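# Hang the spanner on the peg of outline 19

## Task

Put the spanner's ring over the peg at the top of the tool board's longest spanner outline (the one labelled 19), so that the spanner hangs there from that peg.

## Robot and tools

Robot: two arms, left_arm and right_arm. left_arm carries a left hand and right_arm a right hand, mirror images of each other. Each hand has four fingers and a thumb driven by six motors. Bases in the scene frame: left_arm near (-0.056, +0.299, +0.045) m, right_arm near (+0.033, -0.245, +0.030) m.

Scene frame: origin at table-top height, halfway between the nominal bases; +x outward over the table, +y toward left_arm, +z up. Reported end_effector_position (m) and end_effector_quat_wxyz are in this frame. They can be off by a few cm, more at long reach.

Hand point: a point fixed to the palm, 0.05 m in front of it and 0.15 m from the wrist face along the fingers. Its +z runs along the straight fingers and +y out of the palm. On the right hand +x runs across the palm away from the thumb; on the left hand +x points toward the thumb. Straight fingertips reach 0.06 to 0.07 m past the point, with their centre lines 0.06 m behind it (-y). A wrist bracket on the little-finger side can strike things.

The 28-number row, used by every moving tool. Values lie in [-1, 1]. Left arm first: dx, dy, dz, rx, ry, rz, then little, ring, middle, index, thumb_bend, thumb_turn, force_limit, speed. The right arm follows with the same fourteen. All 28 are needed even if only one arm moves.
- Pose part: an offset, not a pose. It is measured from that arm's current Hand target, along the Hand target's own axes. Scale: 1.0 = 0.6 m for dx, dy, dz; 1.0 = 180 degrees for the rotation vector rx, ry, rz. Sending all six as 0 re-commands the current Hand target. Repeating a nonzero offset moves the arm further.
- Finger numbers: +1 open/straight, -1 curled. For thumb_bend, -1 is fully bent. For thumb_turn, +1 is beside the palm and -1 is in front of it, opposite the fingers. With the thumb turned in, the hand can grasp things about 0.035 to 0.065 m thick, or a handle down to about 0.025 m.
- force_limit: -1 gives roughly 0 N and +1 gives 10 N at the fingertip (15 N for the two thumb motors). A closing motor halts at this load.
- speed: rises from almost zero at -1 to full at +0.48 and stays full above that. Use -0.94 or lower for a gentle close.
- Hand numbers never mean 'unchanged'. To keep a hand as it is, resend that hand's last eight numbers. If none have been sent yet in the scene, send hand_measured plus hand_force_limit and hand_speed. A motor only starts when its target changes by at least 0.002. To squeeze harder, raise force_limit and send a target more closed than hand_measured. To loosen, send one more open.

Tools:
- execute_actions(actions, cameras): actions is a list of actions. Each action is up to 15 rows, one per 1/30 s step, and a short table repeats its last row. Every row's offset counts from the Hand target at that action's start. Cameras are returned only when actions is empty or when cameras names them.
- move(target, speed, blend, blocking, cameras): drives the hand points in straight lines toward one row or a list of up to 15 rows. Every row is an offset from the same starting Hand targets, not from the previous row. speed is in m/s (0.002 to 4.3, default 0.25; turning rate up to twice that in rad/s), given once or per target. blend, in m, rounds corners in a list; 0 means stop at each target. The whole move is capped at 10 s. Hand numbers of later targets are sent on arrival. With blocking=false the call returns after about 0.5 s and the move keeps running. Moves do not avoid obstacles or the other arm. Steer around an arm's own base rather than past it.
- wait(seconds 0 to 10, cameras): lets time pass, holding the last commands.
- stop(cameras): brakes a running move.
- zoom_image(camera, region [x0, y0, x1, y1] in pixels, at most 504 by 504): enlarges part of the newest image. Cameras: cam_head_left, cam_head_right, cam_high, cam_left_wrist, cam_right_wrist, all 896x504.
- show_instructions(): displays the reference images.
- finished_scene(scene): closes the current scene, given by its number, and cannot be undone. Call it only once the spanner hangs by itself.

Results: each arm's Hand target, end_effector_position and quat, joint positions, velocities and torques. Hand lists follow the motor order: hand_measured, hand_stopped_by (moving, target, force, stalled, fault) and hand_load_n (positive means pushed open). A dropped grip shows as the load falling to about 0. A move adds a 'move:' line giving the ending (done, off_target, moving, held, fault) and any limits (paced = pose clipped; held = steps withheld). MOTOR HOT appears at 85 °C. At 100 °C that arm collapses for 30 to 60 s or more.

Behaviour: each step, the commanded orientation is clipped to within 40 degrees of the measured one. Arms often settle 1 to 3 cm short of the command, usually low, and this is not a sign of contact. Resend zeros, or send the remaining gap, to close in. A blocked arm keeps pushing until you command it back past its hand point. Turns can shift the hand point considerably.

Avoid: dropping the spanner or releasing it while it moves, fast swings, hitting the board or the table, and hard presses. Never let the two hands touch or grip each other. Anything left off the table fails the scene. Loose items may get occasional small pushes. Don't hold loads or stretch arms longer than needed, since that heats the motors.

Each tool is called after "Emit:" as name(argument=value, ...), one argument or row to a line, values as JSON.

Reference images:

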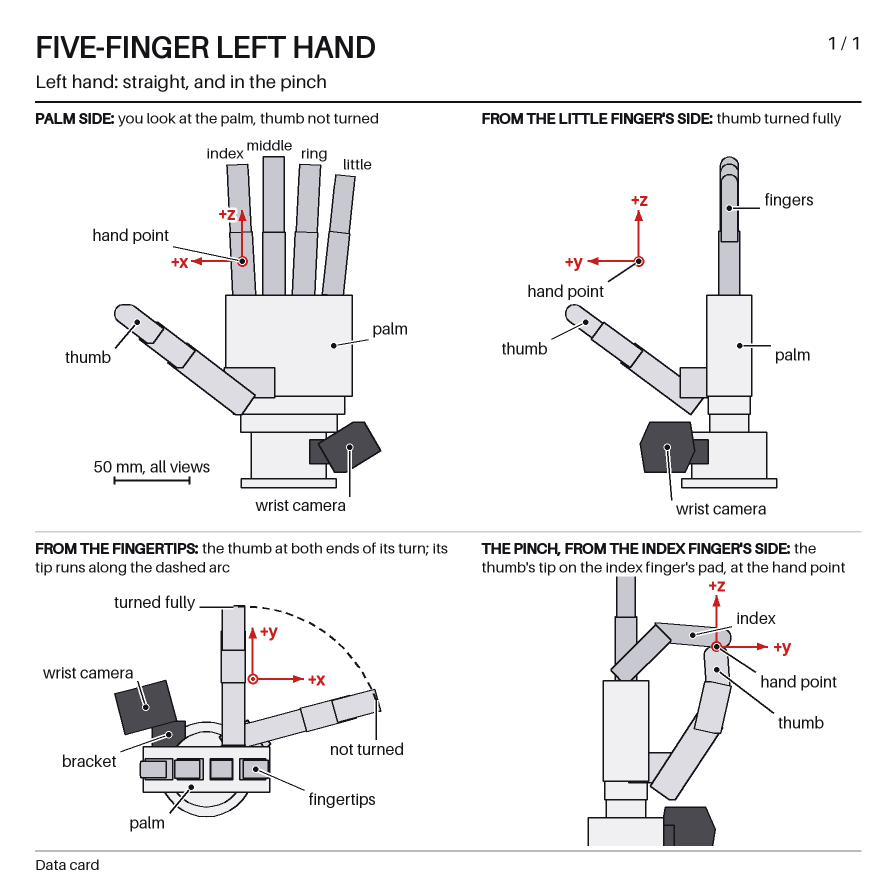

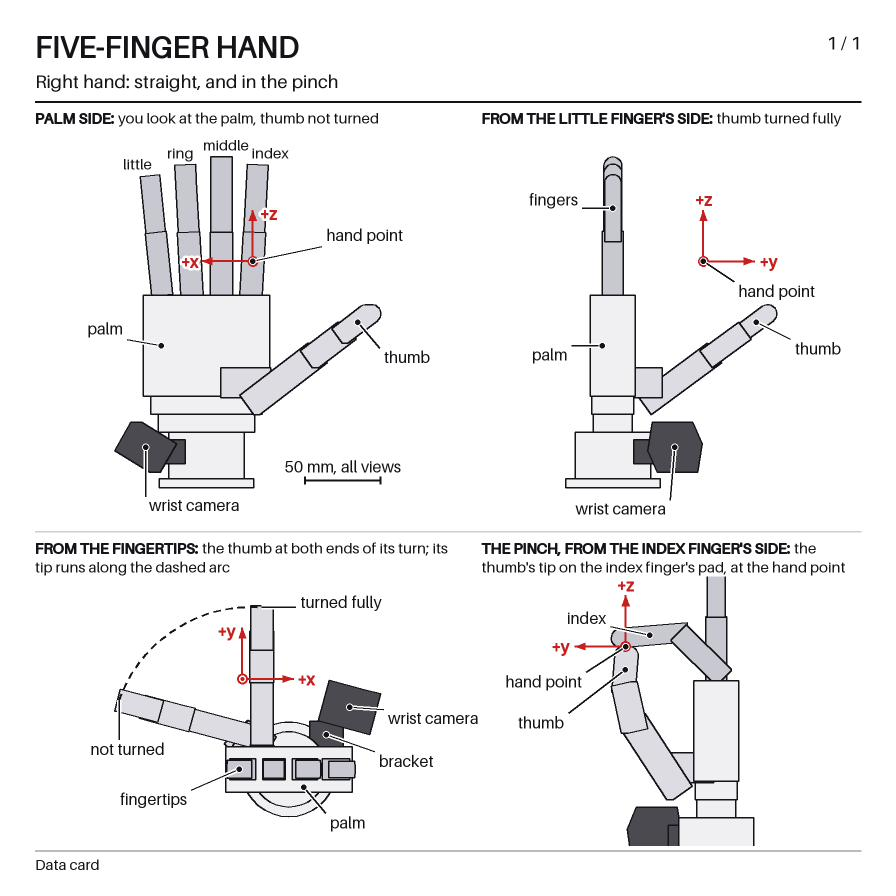

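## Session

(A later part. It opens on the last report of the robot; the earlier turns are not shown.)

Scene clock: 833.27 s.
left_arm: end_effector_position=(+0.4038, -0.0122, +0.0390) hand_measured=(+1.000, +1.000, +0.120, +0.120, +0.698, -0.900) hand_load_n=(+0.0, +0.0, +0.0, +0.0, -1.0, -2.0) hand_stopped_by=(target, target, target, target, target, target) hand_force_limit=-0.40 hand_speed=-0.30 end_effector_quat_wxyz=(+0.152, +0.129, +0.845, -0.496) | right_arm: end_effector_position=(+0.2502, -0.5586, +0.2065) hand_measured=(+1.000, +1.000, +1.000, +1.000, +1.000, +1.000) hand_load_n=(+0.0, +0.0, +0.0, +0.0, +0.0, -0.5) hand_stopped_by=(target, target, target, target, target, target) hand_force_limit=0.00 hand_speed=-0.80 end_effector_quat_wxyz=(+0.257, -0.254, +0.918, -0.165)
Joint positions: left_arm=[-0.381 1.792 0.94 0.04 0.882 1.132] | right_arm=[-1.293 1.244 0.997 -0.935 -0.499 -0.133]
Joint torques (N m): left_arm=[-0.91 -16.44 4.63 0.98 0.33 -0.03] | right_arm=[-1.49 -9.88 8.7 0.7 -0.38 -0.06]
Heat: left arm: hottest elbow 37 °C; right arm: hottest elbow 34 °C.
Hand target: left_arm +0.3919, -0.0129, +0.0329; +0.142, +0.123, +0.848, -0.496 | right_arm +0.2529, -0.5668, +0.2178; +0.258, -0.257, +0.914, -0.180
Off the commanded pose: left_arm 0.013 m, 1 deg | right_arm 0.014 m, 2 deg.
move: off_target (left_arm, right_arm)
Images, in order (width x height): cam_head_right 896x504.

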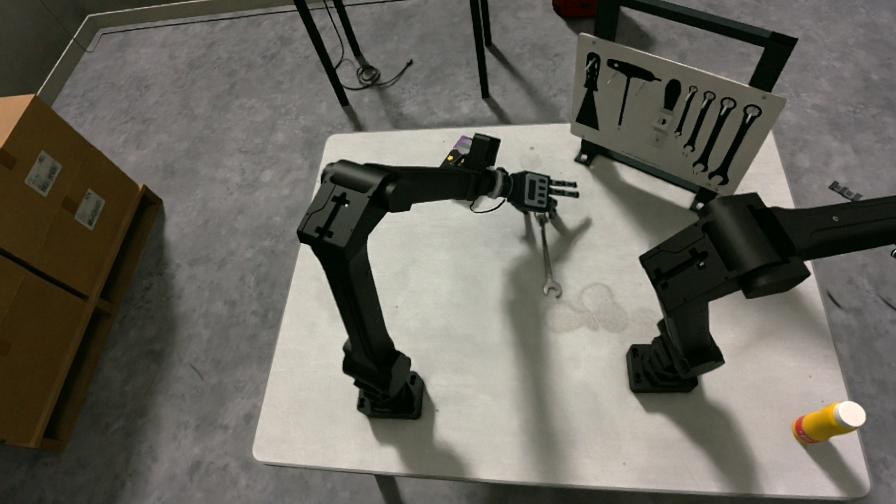

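Emit:
execute_actions(
  actions=[
    [[0,0,0,0,0,0,1,1,-0.6,-0.6,0.7,-0.9,-0.5,-0.88,0,0,0,0,0,0,1,1,1,1,1,1,0,-0.8]],
    [[0,0,0,0,0,0,1,1,-0.6,-0.6,0.7,-0.9,-0.5,-0.88,0,0,0,0,0,0,1,1,1,1,1,1,0,-0.8]],
    [[0,0,0,0,0,0,1,1,-0.6,-0.6,0.7,-0.9,-0.5,-0.88,0,0,0,0,0,0,1,1,1,1,1,1,0,-0.8]],
    [[0,0,0,0,0,0,1,1,-0.6,-0.6,0.7,-0.9,-0.5,-0.88,0,0,0,0,0,0,1,1,1,1,1,1,0,-0.8]],
  ],
  cameras=["cam_head_right"],
)

Emit:
zoom_image(
  camera="cam_head_right",
  region=[510, 160, 590, 240],
)

Scene clock: 838.83 s.
left_arm: end_effector_position=(+0.4033, -0.0125, +0.0392) hand_measured=(+1.000, +1.000, -0.600, -0.600, +0.698, -0.900) hand_load_n=(+0.0, +0.0, +0.0, +0.0, +0.0, -1.5) hand_stopped_by=(target, target, target, target, target, target) hand_force_limit=-0.50 hand_speed=-0.88 end_effector_quat_wxyz=(+0.152, +0.129, +0.845, -0.496) | right_arm: end_effector_position=(+0.2502, -0.5586, +0.2065) hand_measured=(+1.000, +1.000, +1.000, +1.000, +1.000, +1.000) hand_load_n=(+0.0, +0.0, +0.0, +0.0, +0.0, +0.0) hand_stopped_by=(target, target, target, target, target, target) hand_force_limit=0.00 hand_speed=-0.80 end_effector_quat_wxyz=(+0.257, -0.254, +0.918, -0.165)
Joint positions: left_arm=[-0.383 1.79 0.938 0.041 0.881 1.13] | right_arm=[-1.293 1.244 0.997 -0.935 -0.499 -0.133]
Joint torques (N m): left_arm=[-0.79 -16.26 4.72 0.92 0.37 -0.02] | right_arm=[-1.49 -9.7 8.79 0.68 -0.38 -0.08]
Heat: left arm: hottest elbow 36 °C; right arm: hottest elbow 34 °C.
Hand target: left_arm +0.3919, -0.0129, +0.0329; +0.142, +0.123, +0.848, -0.496 | right_arm +0.2529, -0.5668, +0.2178; +0.258, -0.257, +0.914, -0.180
Off the commanded pose: left_arm 0.013 m, 1 deg | right_arm 0.014 m, 2 deg.
Step readings (end_effector_position of left_arm | right_arm):
0: (+0.4038, -0.0122, +0.0390) | (+0.2502, -0.5586, +0.2065)
1: (+0.4038, -0.0122, +0.0390) | (+0.2502, -0.5586, +0.2065)
2: (+0.4038, -0.0122, +0.0390) | (+0.2502, -0.5586, +0.2065)
4: (+0.4038, -0.0122, +0.0390) | (+0.2502, -0.5586, +0.2065)
8: (+0.4038, -0.0122, +0.0390) | (+0.2502, -0.5586, +0.2065)
15: (+0.4038, -0.0122, +0.0390) | (+0.2502, -0.5586, +0.2065)
16: (+0.4038, -0.0122, +0.0390) | (+0.2502, -0.5586, +0.2065)
17: (+0.4038, -0.0122, +0.0390) | (+0.2502, -0.5586, +0.2065)
19: (+0.4038, -0.0122, +0.0390) | (+0.2502, -0.5586, +0.2065)
23: (+0.4038, -0.0122, +0.0390) | (+0.2502, -0.5586, +0.2065)
30: (+0.4038, -0.0121, +0.0390) | (+0.2502, -0.5586, +0.2065)
31: (+0.4038, -0.0121, +0.0390) | (+0.2502, -0.5586, +0.2065)
32: (+0.4038, -0.0121, +0.0390) | (+0.2502, -0.5586, +0.2065)
34: (+0.4038, -0.0121, +0.0390) | (+0.2502, -0.5586, +0.2065)
38: (+0.4037, -0.0123, +0.0390) | (+0.2502, -0.5586, +0.2065)
45: (+0.4033, -0.0126, +0.0393) | (+0.2502, -0.5586, +0.2065)
46: (+0.4033, -0.0126, +0.0393) | (+0.2502, -0.5586, +0.2065)
47: (+0.4033, -0.0125, +0.0392) | (+0.2502, -0.5586, +0.2065)
49: (+0.4033, -0.0125, +0.0392) | (+0.2502, -0.5586, +0.2065)
53: (+0.4033, -0.0125, +0.0392) | (+0.2502, -0.5586, +0.2065)
60: (+0.4033, -0.0125, +0.0392) | (+0.2502, -0.5586, +0.2065)
Images, in order (width x height): cam_head_right 896x504.

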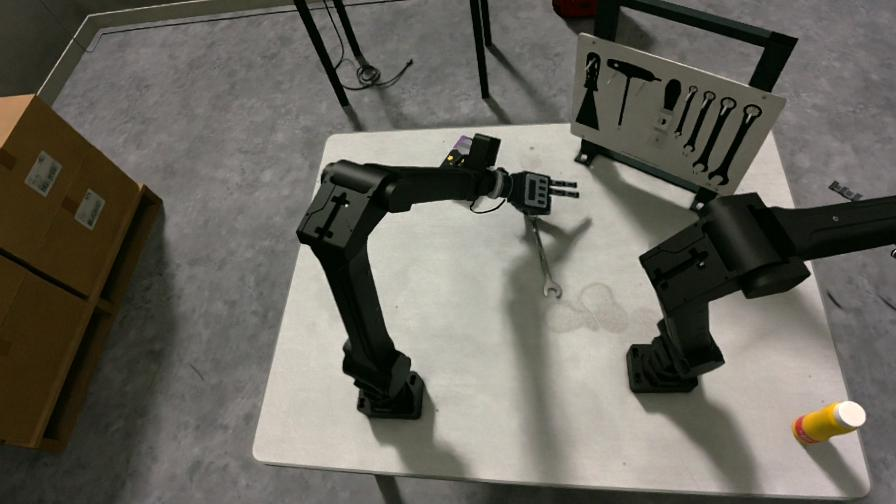

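Scaled by 6.300 from the camera's 896x504 image, which has a finer 1280x720 frame.

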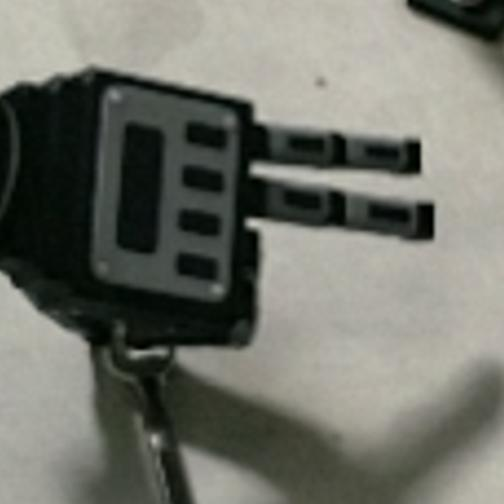

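Emit:
wait(
  seconds=0,
  cameras=["cam_left_wrist", "cam_head_left"],
)

Emit:
zoom_image(
  camera="cam_left_wrist",
  region=[300, 100, 700, 400],
)

Emit:
zoom_image(
  camera="cam_head_left",
  region=[590, 150, 670, 230],
)

Scene clock: 842.13 s.
left_arm: end_effector_position=(+0.4033, -0.0125, +0.0392) hand_measured=(+1.000, +1.000, -0.600, -0.600, +0.698, -0.900) hand_load_n=(+0.0, +0.0, +0.0, +0.0, -0.5, -1.5) hand_stopped_by=(target, target, target, target, target, target) hand_force_limit=-0.50 hand_speed=-0.88 end_effector_quat_wxyz=(+0.152, +0.129, +0.845, -0.496) | right_arm: end_effector_position=(+0.2502, -0.5586, +0.2065) hand_measured=(+1.000, +1.000, +1.000, +1.000, +1.000, +1.000) hand_load_n=(+0.0, +0.0, +0.0, +0.0, +0.0, +0.0) hand_stopped_by=(target, target, target, target, target, target) hand_force_limit=0.00 hand_speed=-0.80 end_effector_quat_wxyz=(+0.257, -0.254, +0.918, -0.165)
Joint positions: left_arm=[-0.383 1.79 0.938 0.041 0.881 1.13] | right_arm=[-1.293 1.244 0.997 -0.935 -0.499 -0.133]
Joint torques (N m): left_arm=[-0.79 -16.26 4.74 0.92 0.37 -0.01] | right_arm=[-1.67 -9.82 8.72 0.73 -0.37 -0.09]
Heat: left arm: hottest elbow 36 °C; right arm: hottest elbow 34 °C.
Hand target: left_arm +0.3919, -0.0129, +0.0329; +0.142, +0.123, +0.848, -0.496 | right_arm +0.2529, -0.5668, +0.2178; +0.258, -0.257, +0.914, -0.180
Off the commanded pose: left_arm 0.013 m, 1 deg | right_arm 0.014 m, 2 deg.
camera_calibration:
cam_left_wrist: T_world_to_cam=[[-0.599941, -0.480249, 0.639868, 0.217847], [-0.760192, 0.591471, -0.268831, 0.327022], [-0.249357, -0.647705, -0.71993, 0.230026], [0, 0, 0, 1]] pos_world=[0.436653, 0.0601858, 0.114123]
Images, in order (width x height): cam_head_left 896x504, cam_left_wrist 896x504.

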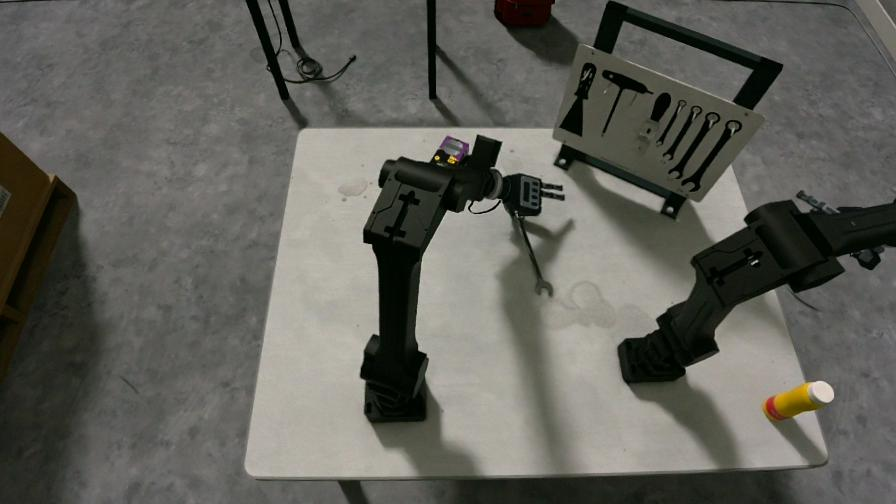

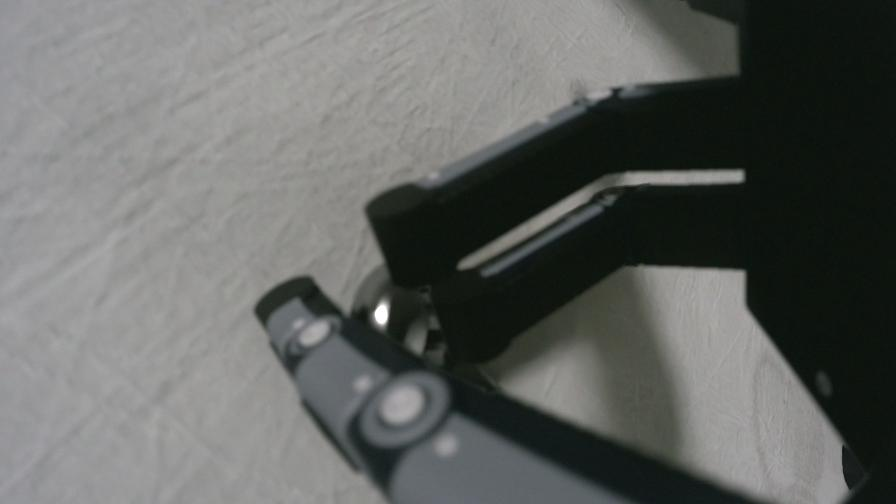

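Scaled by 1.260 from the camera's 896x504 image, which has a finer 1280x720 frame.

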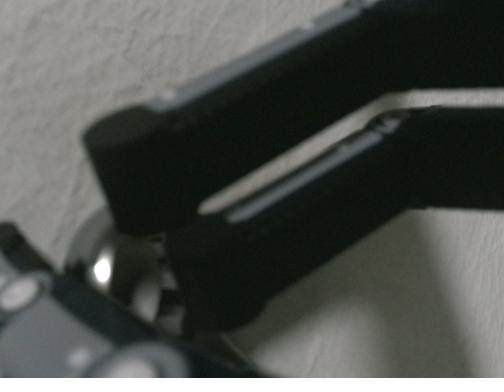

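Scaled by 6.300 from the camera's 896x504 image, which has a finer 1280x720 frame.

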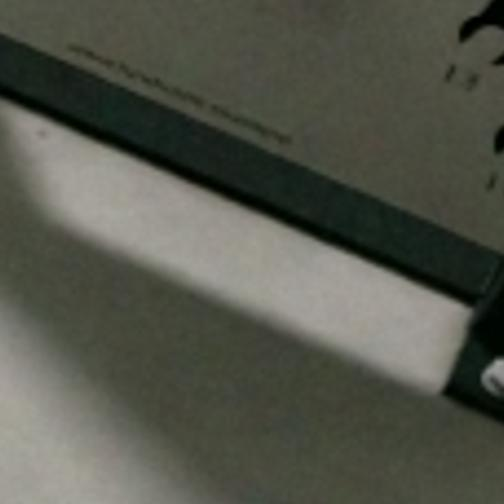

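Emit:
execute_actions(
  actions=[
    [[0,0,0,0,0,0,1,1,-0.85,-0.85,0.7,-0.9,-0.5,-0.88,0,0,0,0,0,0,1,1,1,1,1,1,0,-0.8]],
    [[0,0,0,0,0,0,1,1,-0.85,-0.85,0.7,-0.9,-0.5,-0.88,0,0,0,0,0,0,1,1,1,1,1,1,0,-0.8]],
    [[0,0,0,0,0,0,1,1,-0.85,-0.85,0.7,-0.9,-0.5,-0.88,0,0,0,0,0,0,1,1,1,1,1,1,0,-0.8]],
  ],
  cameras=["cam_head_right", "cam_left_wrist"],
)

Emit:
zoom_image(
  camera="cam_head_right",
  region=[510, 160, 590, 240],
)

Scene clock: 846.60 s.
left_arm: end_effector_position=(+0.4033, -0.0125, +0.0392) hand_measured=(+1.000, +1.000, -0.850, -0.850, +0.698, -0.900) hand_load_n=(+0.0, +0.0, +0.0, +0.0, -0.5, -1.5) hand_stopped_by=(target, target, target, target, target, target) hand_force_limit=-0.50 hand_speed=-0.88 end_effector_quat_wxyz=(+0.152, +0.129, +0.845, -0.496) | right_arm: end_effector_position=(+0.2502, -0.5586, +0.2065) hand_measured=(+1.000, +1.000, +1.000, +1.000, +1.000, +1.000) hand_load_n=(+0.0, +0.0, +0.0, +0.0, +0.0, +0.0) hand_stopped_by=(target, target, target, target, target, target) hand_force_limit=0.00 hand_speed=-0.80 end_effector_quat_wxyz=(+0.257, -0.254, +0.918, -0.165)
Joint positions: left_arm=[-0.383 1.79 0.938 0.041 0.881 1.13] | right_arm=[-1.293 1.244 0.997 -0.935 -0.499 -0.133]
Joint torques (N m): left_arm=[-0.79 -16.21 4.72 0.95 0.38 -0.02] | right_arm=[-1.49 -9.82 8.75 0.75 -0.36 -0.08]
Heat: left arm: hottest elbow 36 °C; right arm: hottest elbow 34 °C.
Hand target: left_arm +0.3919, -0.0129, +0.0329; +0.142, +0.123, +0.848, -0.496 | right_arm +0.2529, -0.5668, +0.2178; +0.258, -0.257, +0.914, -0.180
Off the commanded pose: left_arm 0.013 m, 1 deg | right_arm 0.014 m, 2 deg.
Step readings (end_effector_position of left_arm | right_arm):
0: (+0.4033, -0.0125, +0.0392) | (+0.2502, -0.5586, +0.2065)
1: (+0.4033, -0.0125, +0.0392) | (+0.2502, -0.5586, +0.2065)
2: (+0.4033, -0.0125, +0.0392) | (+0.2502, -0.5586, +0.2065)
4: (+0.4033, -0.0125, +0.0392) | (+0.2502, -0.5586, +0.2065)
8: (+0.4033, -0.0125, +0.0392) | (+0.2502, -0.5586, +0.2065)
15: (+0.4033, -0.0125, +0.0392) | (+0.2502, -0.5586, +0.2065)
16: (+0.4033, -0.0125, +0.0392) | (+0.2502, -0.5586, +0.2065)
17: (+0.4033, -0.0125, +0.0392) | (+0.2502, -0.5586, +0.2065)
19: (+0.4033, -0.0125, +0.0392) | (+0.2502, -0.5586, +0.2065)
23: (+0.4033, -0.0125, +0.0392) | (+0.2502, -0.5586, +0.2065)
30: (+0.4033, -0.0125, +0.0392) | (+0.2502, -0.5586, +0.2065)
31: (+0.4033, -0.0125, +0.0392) | (+0.2502, -0.5586, +0.2065)
32: (+0.4033, -0.0125, +0.0392) | (+0.2502, -0.5586, +0.2065)
34: (+0.4033, -0.0125, +0.0392) | (+0.2502, -0.5586, +0.2065)
38: (+0.4033, -0.0125, +0.0392) | (+0.2502, -0.5586, +0.2065)
45: (+0.4033, -0.0125, +0.0392) | (+0.2502, -0.5586, +0.2065)
camera_calibration:
cam_left_wrist: T_world_to_cam=[[-0.599941, -0.480249, 0.639868, 0.217847], [-0.760192, 0.591471, -0.268831, 0.327022], [-0.249357, -0.647705, -0.71993, 0.230026], [0, 0, 0, 1]] pos_world=[0.436653, 0.0601858, 0.114123]
Images, in order (width x height): cam_head_right 896x504, cam_left_wrist 896x504.

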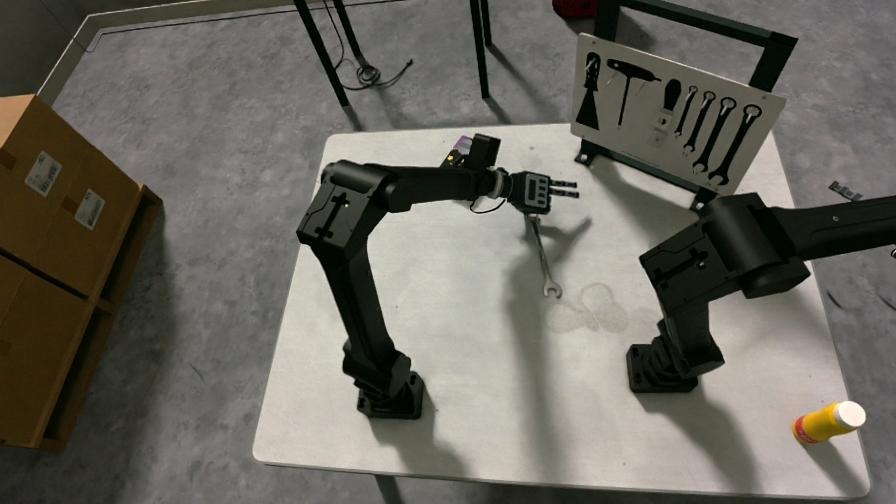

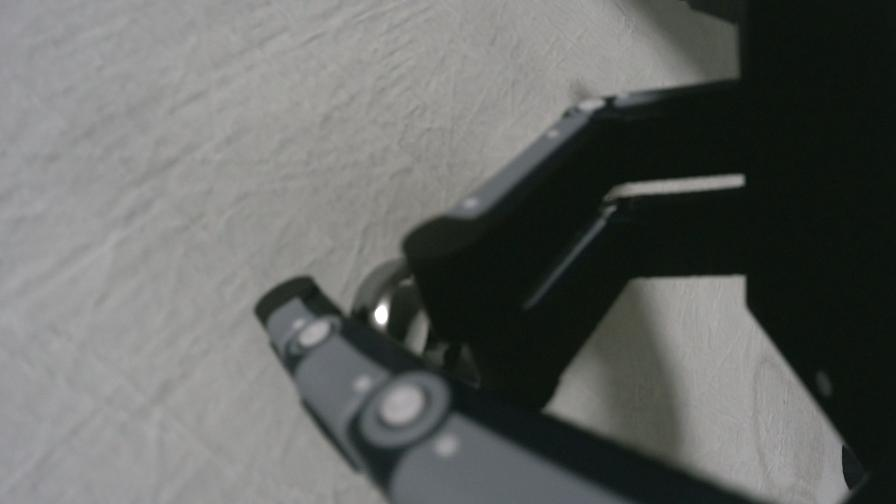

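Scaled by 6.300 from the camera's 896x504 image, which has a finer 1280x720 frame.

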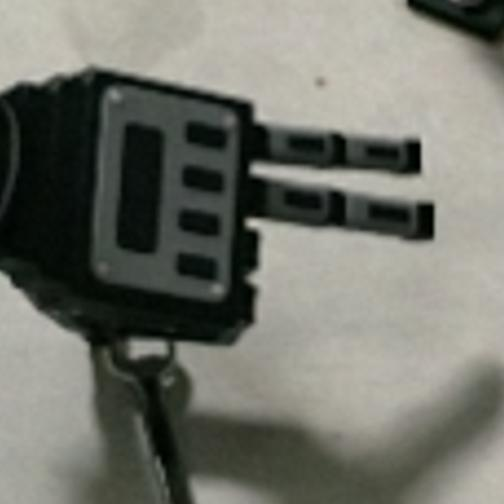

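Emit:
execute_actions(
  actions=[
    [[0,0,0,0,0,0,1,1,0.25,0.25,0.7,-0.9,-0.4,-0.6,0,0,0,0,0,0,1,1,1,1,1,1,0,-0.8]],
    [[0,0,0,0,0,0,1,1,0.25,0.25,0.7,-0.9,-0.4,-0.6,0,0,0,0,0,0,1,1,1,1,1,1,0,-0.8]],
    [[0,0,0,0,0,0,1,1,0.25,0.25,0.3,-0.9,-0.4,-0.8,0,0,0,0,0,0,1,1,1,1,1,1,0,-0.8]],
    [[0,0,0,0,0,0,1,1,0.25,0.25,0.3,-0.9,-0.4,-0.8,0,0,0,0,0,0,1,1,1,1,1,1,0,-0.8]],
  ],
  cameras=["cam_head_right", "cam_left_wrist"],
)

Emit:
zoom_image(
  camera="cam_head_right",
  region=[510, 160, 590, 240],
)

Scene clock: 862.47 s.
left_arm: end_effector_position=(+0.4021, -0.0124, +0.0412) hand_measured=(+1.000, +1.000, +0.250, +0.250, +0.300, -0.900) hand_load_n=(+0.0, +0.0, +0.0, +0.0, +0.0, +0.0) hand_stopped_by=(target, target, target, target, target, target) hand_force_limit=-0.40 hand_speed=-0.80 end_effector_quat_wxyz=(+0.152, +0.128, +0.845, -0.497) | right_arm: end_effector_position=(+0.2502, -0.5586, +0.2065) hand_measured=(+1.000, +1.000, +1.000, +1.000, +1.000, +1.000) hand_load_n=(+0.0, +0.0, +0.0, +0.0, +0.0, -0.5) hand_stopped_by=(target, target, target, target, target, target) hand_force_limit=0.00 hand_speed=-0.80 end_effector_quat_wxyz=(+0.257, -0.254, +0.918, -0.165)
Joint positions: left_arm=[-0.383 1.784 0.935 0.041 0.882 1.127] | right_arm=[-1.293 1.244 0.997 -0.935 -0.499 -0.133]
Joint torques (N m): left_arm=[-0.73 -15.68 5 0.95 0.34 0.02] | right_arm=[-1.44 -9.7 8.69 0.79 -0.37 -0.08]
Heat: left arm: hottest elbow 35 °C; right arm: hottest elbow 34 °C.
Hand target: left_arm +0.3919, -0.0128, +0.0329; +0.142, +0.123, +0.848, -0.496 | right_arm +0.2529, -0.5668, +0.2178; +0.258, -0.257, +0.914, -0.180
Off the commanded pose: left_arm 0.013 m, 1 deg | right_arm 0.014 m, 2 deg.
Step readings (end_effector_position of left_arm | right_arm):
0: (+0.4033, -0.0125, +0.0392) | (+0.2502, -0.5586, +0.2065)
1: (+0.4033, -0.0125, +0.0392) | (+0.2502, -0.5586, +0.2065)
2: (+0.4033, -0.0125, +0.0392) | (+0.2502, -0.5586, +0.2065)
4: (+0.4033, -0.0125, +0.0392) | (+0.2502, -0.5586, +0.2065)
8: (+0.4033, -0.0125, +0.0392) | (+0.2502, -0.5586, +0.2065)
15: (+0.4033, -0.0125, +0.0392) | (+0.2502, -0.5586, +0.2065)
16: (+0.4034, -0.0125, +0.0392) | (+0.2502, -0.5586, +0.2065)
17: (+0.4034, -0.0125, +0.0392) | (+0.2502, -0.5586, +0.2065)
19: (+0.4034, -0.0125, +0.0392) | (+0.2502, -0.5586, +0.2065)
23: (+0.4035, -0.0128, +0.0411) | (+0.2502, -0.5586, +0.2065)
30: (+0.4036, -0.0129, +0.0424) | (+0.2502, -0.5586, +0.2065)
31: (+0.4032, -0.0128, +0.0421) | (+0.2502, -0.5586, +0.2065)
32: (+0.4028, -0.0127, +0.0418) | (+0.2502, -0.5586, +0.2065)
34: (+0.4023, -0.0125, +0.0414) | (+0.2502, -0.5586, +0.2065)
38: (+0.4021, -0.0124, +0.0412) | (+0.2502, -0.5586, +0.2065)
45: (+0.4021, -0.0124, +0.0412) | (+0.2502, -0.5586, +0.2065)
46: (+0.4021, -0.0124, +0.0412) | (+0.2502, -0.5586, +0.2065)
47: (+0.4021, -0.0124, +0.0412) | (+0.2502, -0.5586, +0.2065)
49: (+0.4021, -0.0124, +0.0412) | (+0.2502, -0.5586, +0.2065)
53: (+0.4021, -0.0124, +0.0412) | (+0.2502, -0.5586, +0.2065)
60: (+0.4021, -0.0124, +0.0412) | (+0.2502, -0.5586, +0.2065)
camera_calibration:
cam_left_wrist: T_world_to_cam=[[-0.599039, -0.47931, 0.641416, 0.215469], [-0.760874, 0.590289, -0.269499, 0.326834], [-0.249448, -0.649477, -0.7183, 0.231312], [0, 0, 0, 1]] pos_world=[0.435454, 0.0605819, 0.116028]
Images, in order (width x height): cam_head_right 896x504, cam_left_wrist 896x504.

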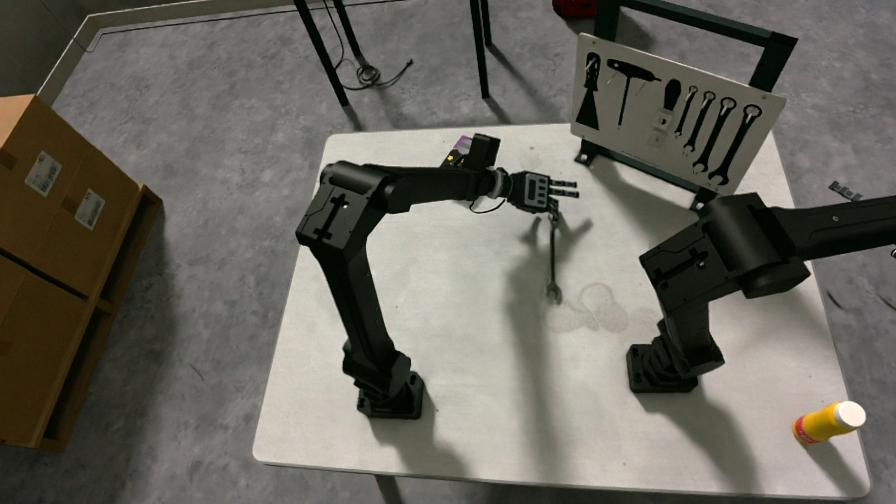

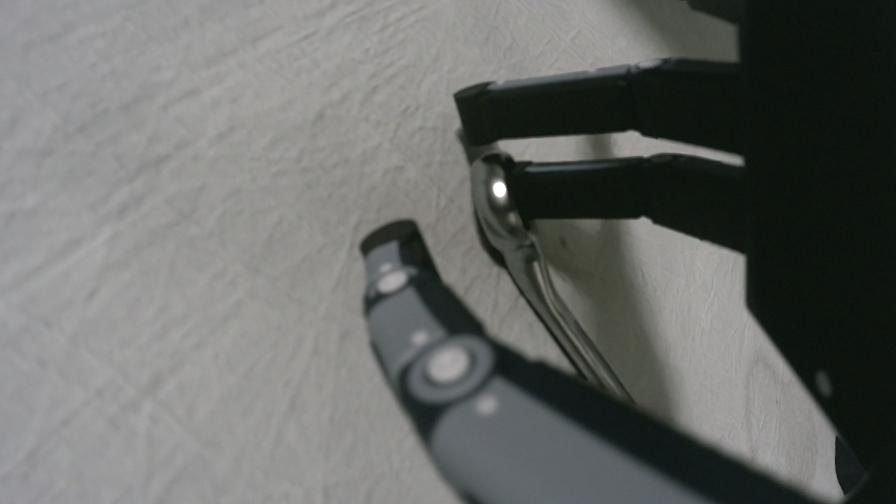

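Scaled by 6.300 from the camera's 896x504 image, which has a finer 1280x720 frame.

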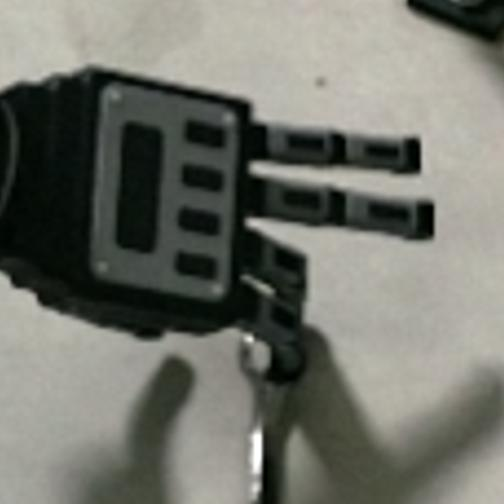

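Emit:
zoom_image(
  camera="cam_left_wrist",
  region=[330, 120, 650, 420],
)

Emit:
zoom_image(
  camera="cam_head_right",
  region=[530, 200, 580, 310],
)

Scaled by 1.575 from the camera's 896x504 image, which has a finer 1280x720 frame.

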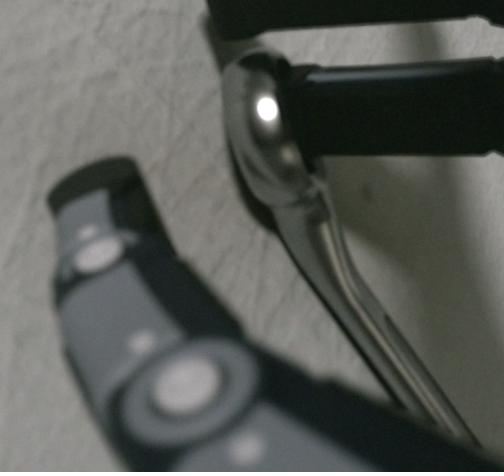

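Scaled by 4.582 from the camera's 896x504 image, which has a finer 1280x720 frame.

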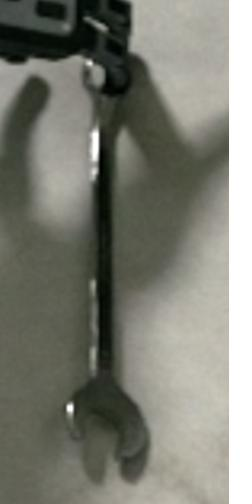

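Emit:
execute_actions(
  actions=[
    [[0,0,0,0,0,0,1,1,0.0,0.0,0.3,-0.9,-0.6,-0.88,0,0,0,0,0,0,1,1,1,1,1,1,0,-0.8]],
    [[0,0,0,0,0,0,1,1,0.0,0.0,0.3,-0.9,-0.6,-0.88,0,0,0,0,0,0,1,1,1,1,1,1,0,-0.8]],
  ],
  cameras=["cam_head_right", "cam_left_wrist"],
)

Emit:
zoom_image(
  camera="cam_left_wrist",
  region=[330, 120, 650, 420],
)

Emit:
zoom_image(
  camera="cam_head_right",
  region=[510, 190, 590, 310],
)

Scene clock: 907.77 s.
left_arm: end_effector_position=(+0.3977, -0.0124, +0.0383) hand_measured=(+1.000, +1.000, +0.000, +0.000, +0.300, -0.900) hand_load_n=(+0.0, +0.0, +0.0, +0.0, +0.0, +0.0) hand_stopped_by=(target, target, target, target, target, target) hand_force_limit=-0.60 hand_speed=-0.88 end_effector_quat_wxyz=(+0.148, +0.127, +0.846, -0.496) | right_arm: end_effector_position=(+0.2502, -0.5586, +0.2065) hand_measured=(+1.000, +1.000, +1.000, +1.000, +1.000, +1.000) hand_load_n=(+0.0, +0.0, +0.0, +0.0, +0.0, +0.0) hand_stopped_by=(target, target, target, target, target, target) hand_force_limit=0.00 hand_speed=-0.80 end_effector_quat_wxyz=(+0.257, -0.254, +0.918, -0.165)
Joint positions: left_arm=[-0.386 1.784 0.927 0.041 0.88 1.124] | right_arm=[-1.293 1.244 0.997 -0.935 -0.499 -0.133]
Joint torques (N m): left_arm=[-0.5 -15.56 5.53 0.96 0.4 0.04] | right_arm=[-1.44 -9.82 8.75 0.7 -0.36 -0.09]
Heat: left arm: hottest shoulder 35 °C; right arm: hottest elbow 34 °C.
Hand target: left_arm +0.3919, -0.0129, +0.0330; +0.142, +0.123, +0.848, -0.496 | right_arm +0.2529, -0.5668, +0.2178; +0.258, -0.257, +0.914, -0.180
Off the commanded pose: left_arm 0.008 m, 1 deg | right_arm 0.014 m, 2 deg.
Step readings (end_effector_position of left_arm | right_arm):
0: (+0.4021, -0.0124, +0.0412) | (+0.2502, -0.5586, +0.2065)
1: (+0.4021, -0.0124, +0.0412) | (+0.2502, -0.5586, +0.2065)
2: (+0.4021, -0.0124, +0.0412) | (+0.2502, -0.5586, +0.2065)
4: (+0.4020, -0.0125, +0.0413) | (+0.2502, -0.5586, +0.2065)
8: (+0.3992, -0.0110, +0.0384) | (+0.2502, -0.5586, +0.2065)
15: (+0.3981, -0.0119, +0.0383) | (+0.2502, -0.5586, +0.2065)
16: (+0.3980, -0.0120, +0.0383) | (+0.2502, -0.5586, +0.2065)
17: (+0.3979, -0.0122, +0.0383) | (+0.2502, -0.5586, +0.2065)
19: (+0.3977, -0.0124, +0.0383) | (+0.2502, -0.5586, +0.2065)
23: (+0.3977, -0.0124, +0.0383) | (+0.2502, -0.5586, +0.2065)
30: (+0.3977, -0.0124, +0.0383) | (+0.2502, -0.5586, +0.2065)
camera_calibration:
cam_left_wrist: T_world_to_cam=[[-0.594071, -0.481072, 0.644709, 0.212569], [-0.762472, 0.592167, -0.260719, 0.323014], [-0.256351, -0.646458, -0.718593, 0.230805], [0, 0, 0, 1]] pos_world=[0.431738, 0.0601886, 0.113026]
Images, in order (width x height): cam_head_right 896x504, cam_left_wrist 896x504.

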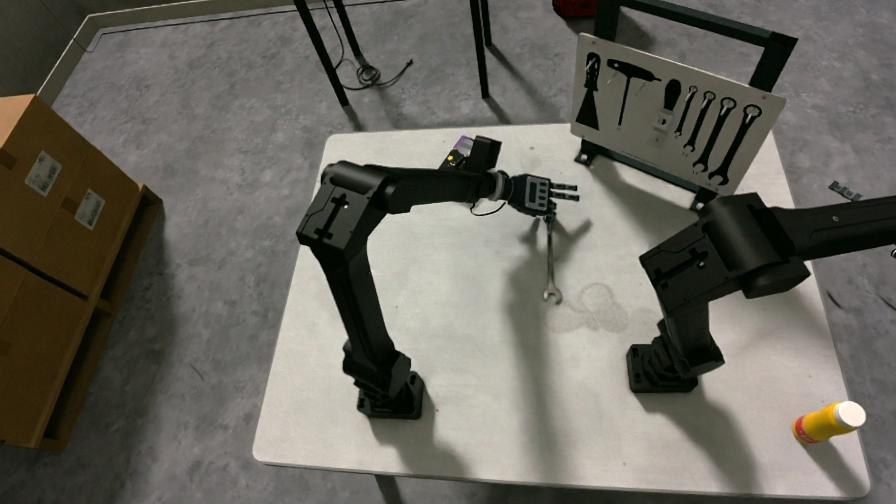

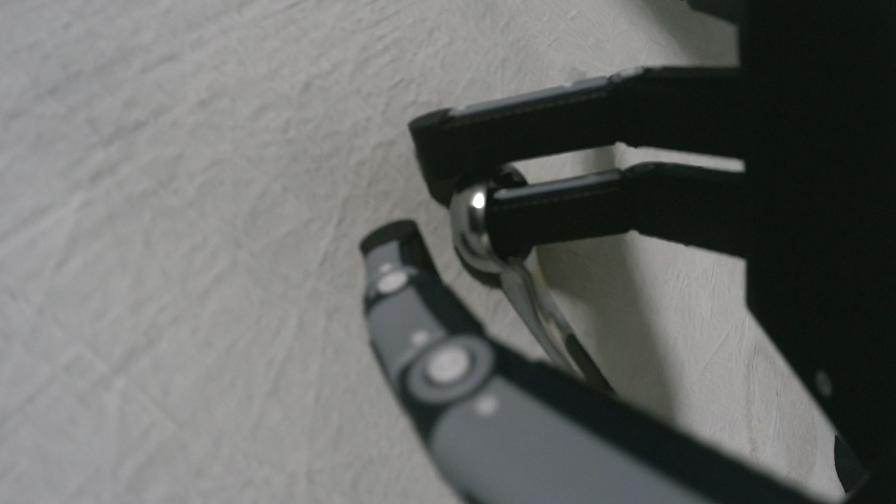

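Scaled by 1.575 from the camera's 896x504 image, which has a finer 1280x720 frame.

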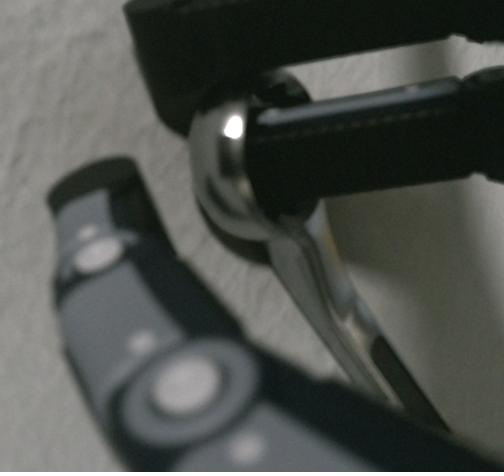

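Scaled by 4.200 from the camera's 896x504 image, which has a finer 1280x720 frame.

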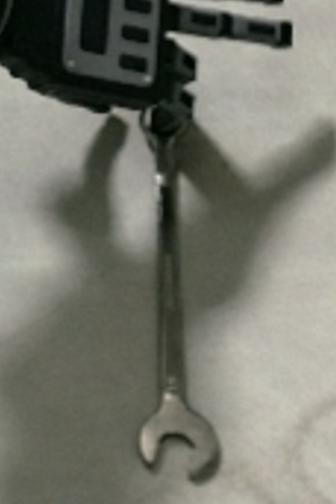

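Emit:
move(
  target=[-0.0272,-0.0605,-0.0351,0,0,0,1,1,0.0,0.0,0.3,-0.9,-0.6,-0.88,0,0,0,0,0,0,1,1,1,1,1,1,0,-0.8],
  speed=0.08,
  cameras=["cam_head_right"],
)

Emit:
zoom_image(
  camera="cam_head_right",
  region=[510, 160, 590, 240],
)

Scene clock: 920.27 s.
left_arm: end_effector_position=(+0.3868, -0.0079, +0.0652) hand_measured=(+1.000, +1.000, +0.000, +0.000, +0.300, -0.900) hand_load_n=(+0.0, +0.0, +0.0, +0.0, +0.0, +0.0) hand_stopped_by=(target, target, target, target, target, target) hand_force_limit=-0.60 hand_speed=-0.88 end_effector_quat_wxyz=(+0.137, +0.121, +0.851, -0.493) | right_arm: end_effector_position=(+0.2502, -0.5586, +0.2065) hand_measured=(+1.000, +1.000, +1.000, +1.000, +1.000, +1.000) hand_load_n=(+0.0, +0.0, +0.0, +0.0, +0.0, +0.0) hand_stopped_by=(target, target, target, target, target, target) hand_force_limit=0.00 hand_speed=-0.80 end_effector_quat_wxyz=(+0.257, -0.254, +0.918, -0.165)
Joint positions: left_arm=[-0.386 1.708 0.927 -0.062 0.879 1.124] | right_arm=[-1.293 1.244 0.997 -0.935 -0.499 -0.133]
Joint torques (N m): left_arm=[-0.44 -16.67 8.21 0.18 0.47 0.03] | right_arm=[-1.61 -9.76 8.72 0.73 -0.37 -0.09]
Heat: left arm: hottest shoulder 35 °C; right arm: hottest elbow 34 °C.
Hand target: left_arm +0.3920, -0.0130, +0.0780; +0.142, +0.123, +0.848, -0.496 | right_arm +0.2529, -0.5668, +0.2178; +0.258, -0.257, +0.914, -0.180
Off the commanded pose: left_arm 0.015 m, 1 deg | right_arm 0.014 m, 2 deg.
move: off_target (left_arm, right_arm)
Images, in order (width x height): cam_head_right 896x504.

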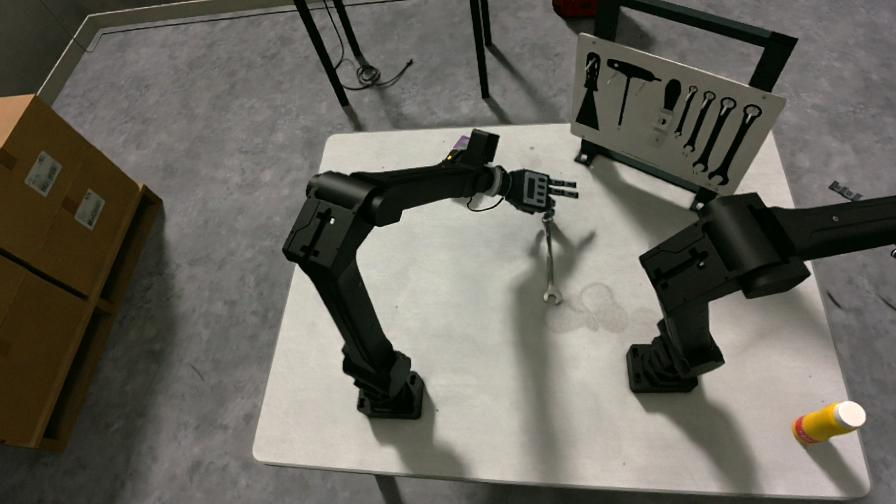

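Scaled by 6.300 from the camera's 896x504 image, which has a finer 1280x720 frame.

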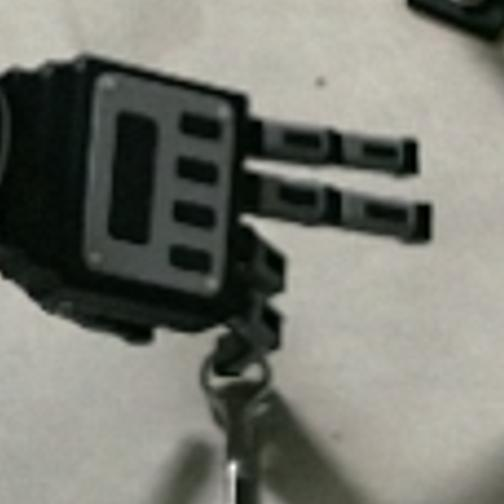

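Emit:
move(
  target=[0.0045,0.0023,0.0283,0,0,0,1,1,0.4,0.4,0.3,-0.9,-0.6,-0.5,0,0,0,0,0,0,1,1,1,1,1,1,0,-0.8],
  speed=0.05,
  cameras=["cam_head_right"],
)

Emit:
zoom_image(
  camera="cam_head_right",
  region=[510, 160, 590, 240],
)

Scene clock: 926.50 s.
left_arm: end_effector_position=(+0.3816, -0.0197, +0.0655) hand_measured=(+1.000, +1.000, +0.400, +0.400, +0.300, -0.900) hand_load_n=(+0.0, +0.0, +0.0, +0.0, +0.0, +0.0) hand_stopped_by=(target, target, target, target, target, target) hand_force_limit=-0.60 hand_speed=-0.50 end_effector_quat_wxyz=(+0.134, +0.120, +0.852, -0.492) | right_arm: end_effector_position=(+0.2502, -0.5586, +0.2065) hand_measured=(+1.000, +1.000, +1.000, +1.000, +1.000, +1.000) hand_load_n=(+0.0, +0.0, +0.0, +0.0, +0.0, +0.0) hand_stopped_by=(target, target, target, target, target, target) hand_force_limit=0.00 hand_speed=-0.80 end_effector_quat_wxyz=(+0.257, -0.254, +0.918, -0.165)
Joint positions: left_arm=[-0.414 1.708 0.927 -0.046 0.861 1.095] | right_arm=[-1.293 1.244 0.997 -0.935 -0.499 -0.133]
Joint torques (N m): left_arm=[-0.5 -13.8 8.54 1.55 0.42 0.02] | right_arm=[-1.49 -9.82 8.65 0.72 -0.35 -0.09]
Heat: left arm: hottest shoulder 34 °C; right arm: hottest elbow 34 °C.
Hand target: left_arm +0.3919, -0.0270, +0.0679; +0.142, +0.123, +0.848, -0.496 | right_arm +0.2529, -0.5668, +0.2178; +0.258, -0.257, +0.914, -0.180
Off the commanded pose: left_arm 0.013 m, 1 deg | right_arm 0.014 m, 2 deg.
move: off_target (left_arm, right_arm)
Images, in order (width x height): cam_head_right 896x504.

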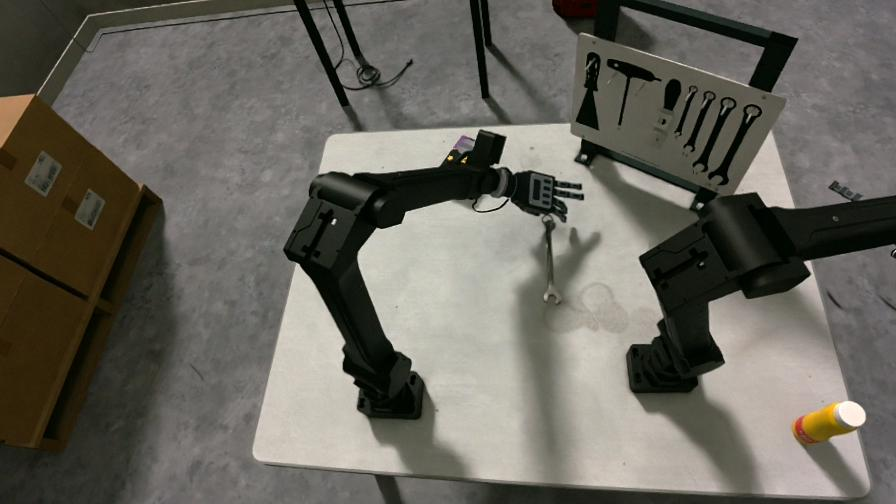

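Scaled by 6.300 from the camera's 896x504 image, which has a finer 1280x720 frame.

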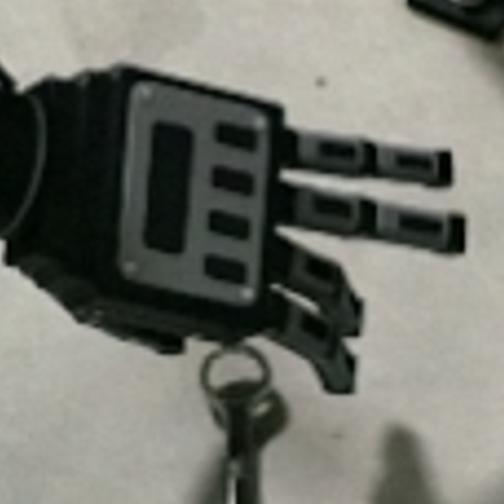

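Emit:
move(
  target=[0.0158,0.0492,0.0205,0,0,0,1,1,0.4,0.4,0.3,-0.9,-0.6,-0.5,0,0,0,0,0,0,1,1,1,1,1,1,0,-0.8],
  speed=0.05,
  cameras=["cam_head_right", "cam_left_wrist"],
)

Emit:
zoom_image(
  camera="cam_head_right",
  region=[510, 160, 590, 240],
)

Scene clock: 933.33 s.
left_arm: end_effector_position=(+0.3883, -0.0231, +0.0401) hand_measured=(+1.000, +1.000, +0.400, +0.400, +0.300, -0.900) hand_load_n=(+0.0, +0.0, +0.0, +0.0, +0.0, +0.0) hand_stopped_by=(target, target, target, target, target, target) hand_force_limit=-0.60 hand_speed=-0.50 end_effector_quat_wxyz=(+0.137, +0.122, +0.850, -0.494) | right_arm: end_effector_position=(+0.2502, -0.5586, +0.2065) hand_measured=(+1.000, +1.000, +1.000, +1.000, +1.000, +1.000) hand_load_n=(+0.0, +0.0, +0.0, +0.0, +0.0, +0.0) hand_stopped_by=(target, target, target, target, target, target) hand_force_limit=0.00 hand_speed=-0.80 end_effector_quat_wxyz=(+0.257, -0.254, +0.918, -0.165)
Joint positions: left_arm=[-0.414 1.776 0.927 0.032 0.864 1.094] | right_arm=[-1.293 1.244 0.997 -0.935 -0.499 -0.133]
Joint torques (N m): left_arm=[0.44 -13.86 6.95 1.57 0.56 0.13] | right_arm=[-1.73 -9.82 8.72 0.72 -0.36 -0.08]
Heat: left arm: hottest elbow 35 °C; right arm: hottest elbow 35 °C.
Hand target: left_arm +0.3948, -0.0230, +0.0349; +0.142, +0.123, +0.848, -0.496 | right_arm +0.2529, -0.5668, +0.2178; +0.258, -0.257, +0.914, -0.180
Off the commanded pose: left_arm 0.008 m, 1 deg | right_arm 0.014 m, 2 deg.
move: off_target (right_arm)
camera_calibration:
cam_left_wrist: T_world_to_cam=[[-0.580382, -0.484753, 0.654348, 0.195021], [-0.76672, 0.596038, -0.238495, 0.323482], [-0.274405, -0.640119, -0.717599, 0.229916], [0, 0, 0, 1]] pos_world=[0.424296, 0.0489028, 0.114525]
Images, in order (width x height): cam_head_right 896x504, cam_left_wrist 896x504.

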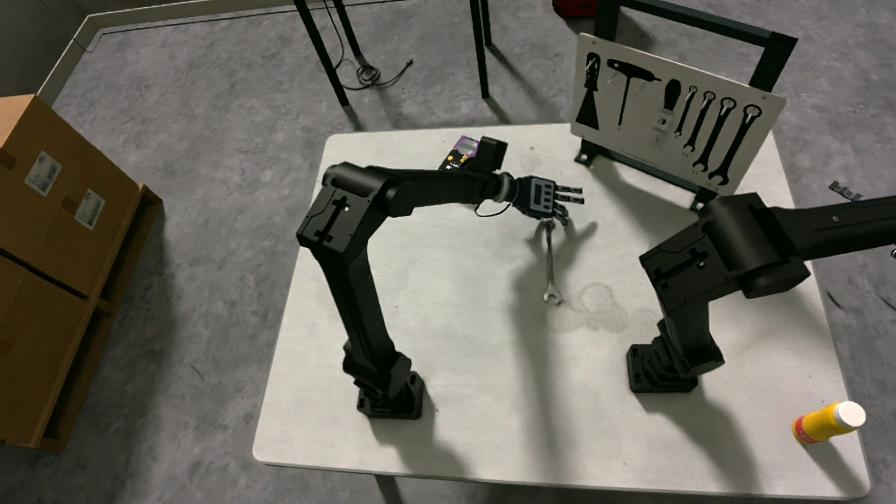

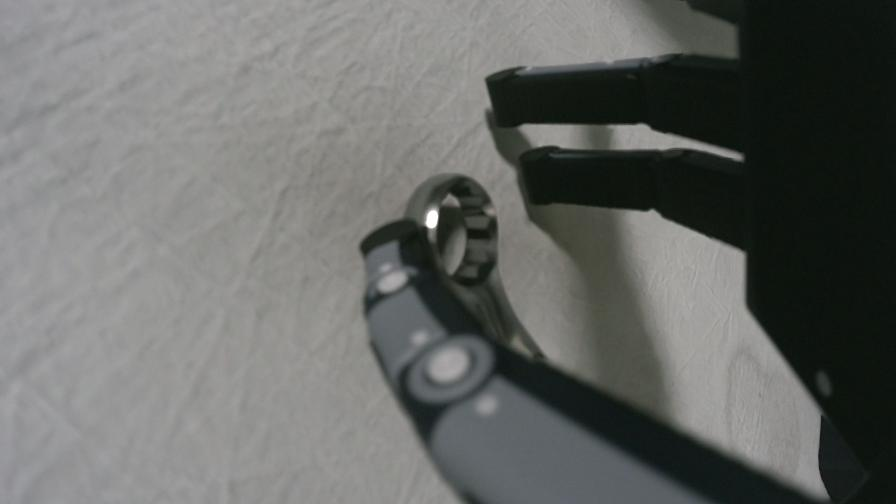

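Scaled by 6.300 from the camera's 896x504 image, which has a finer 1280x720 frame.

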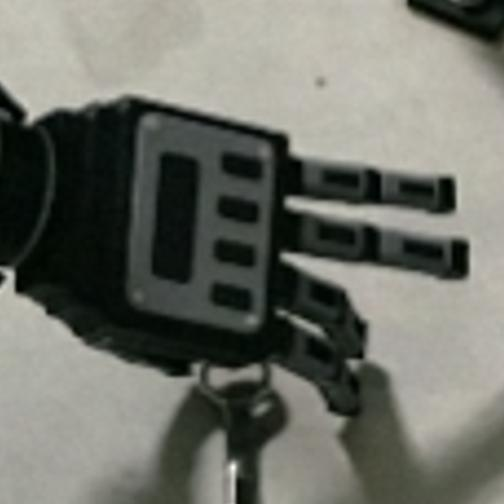

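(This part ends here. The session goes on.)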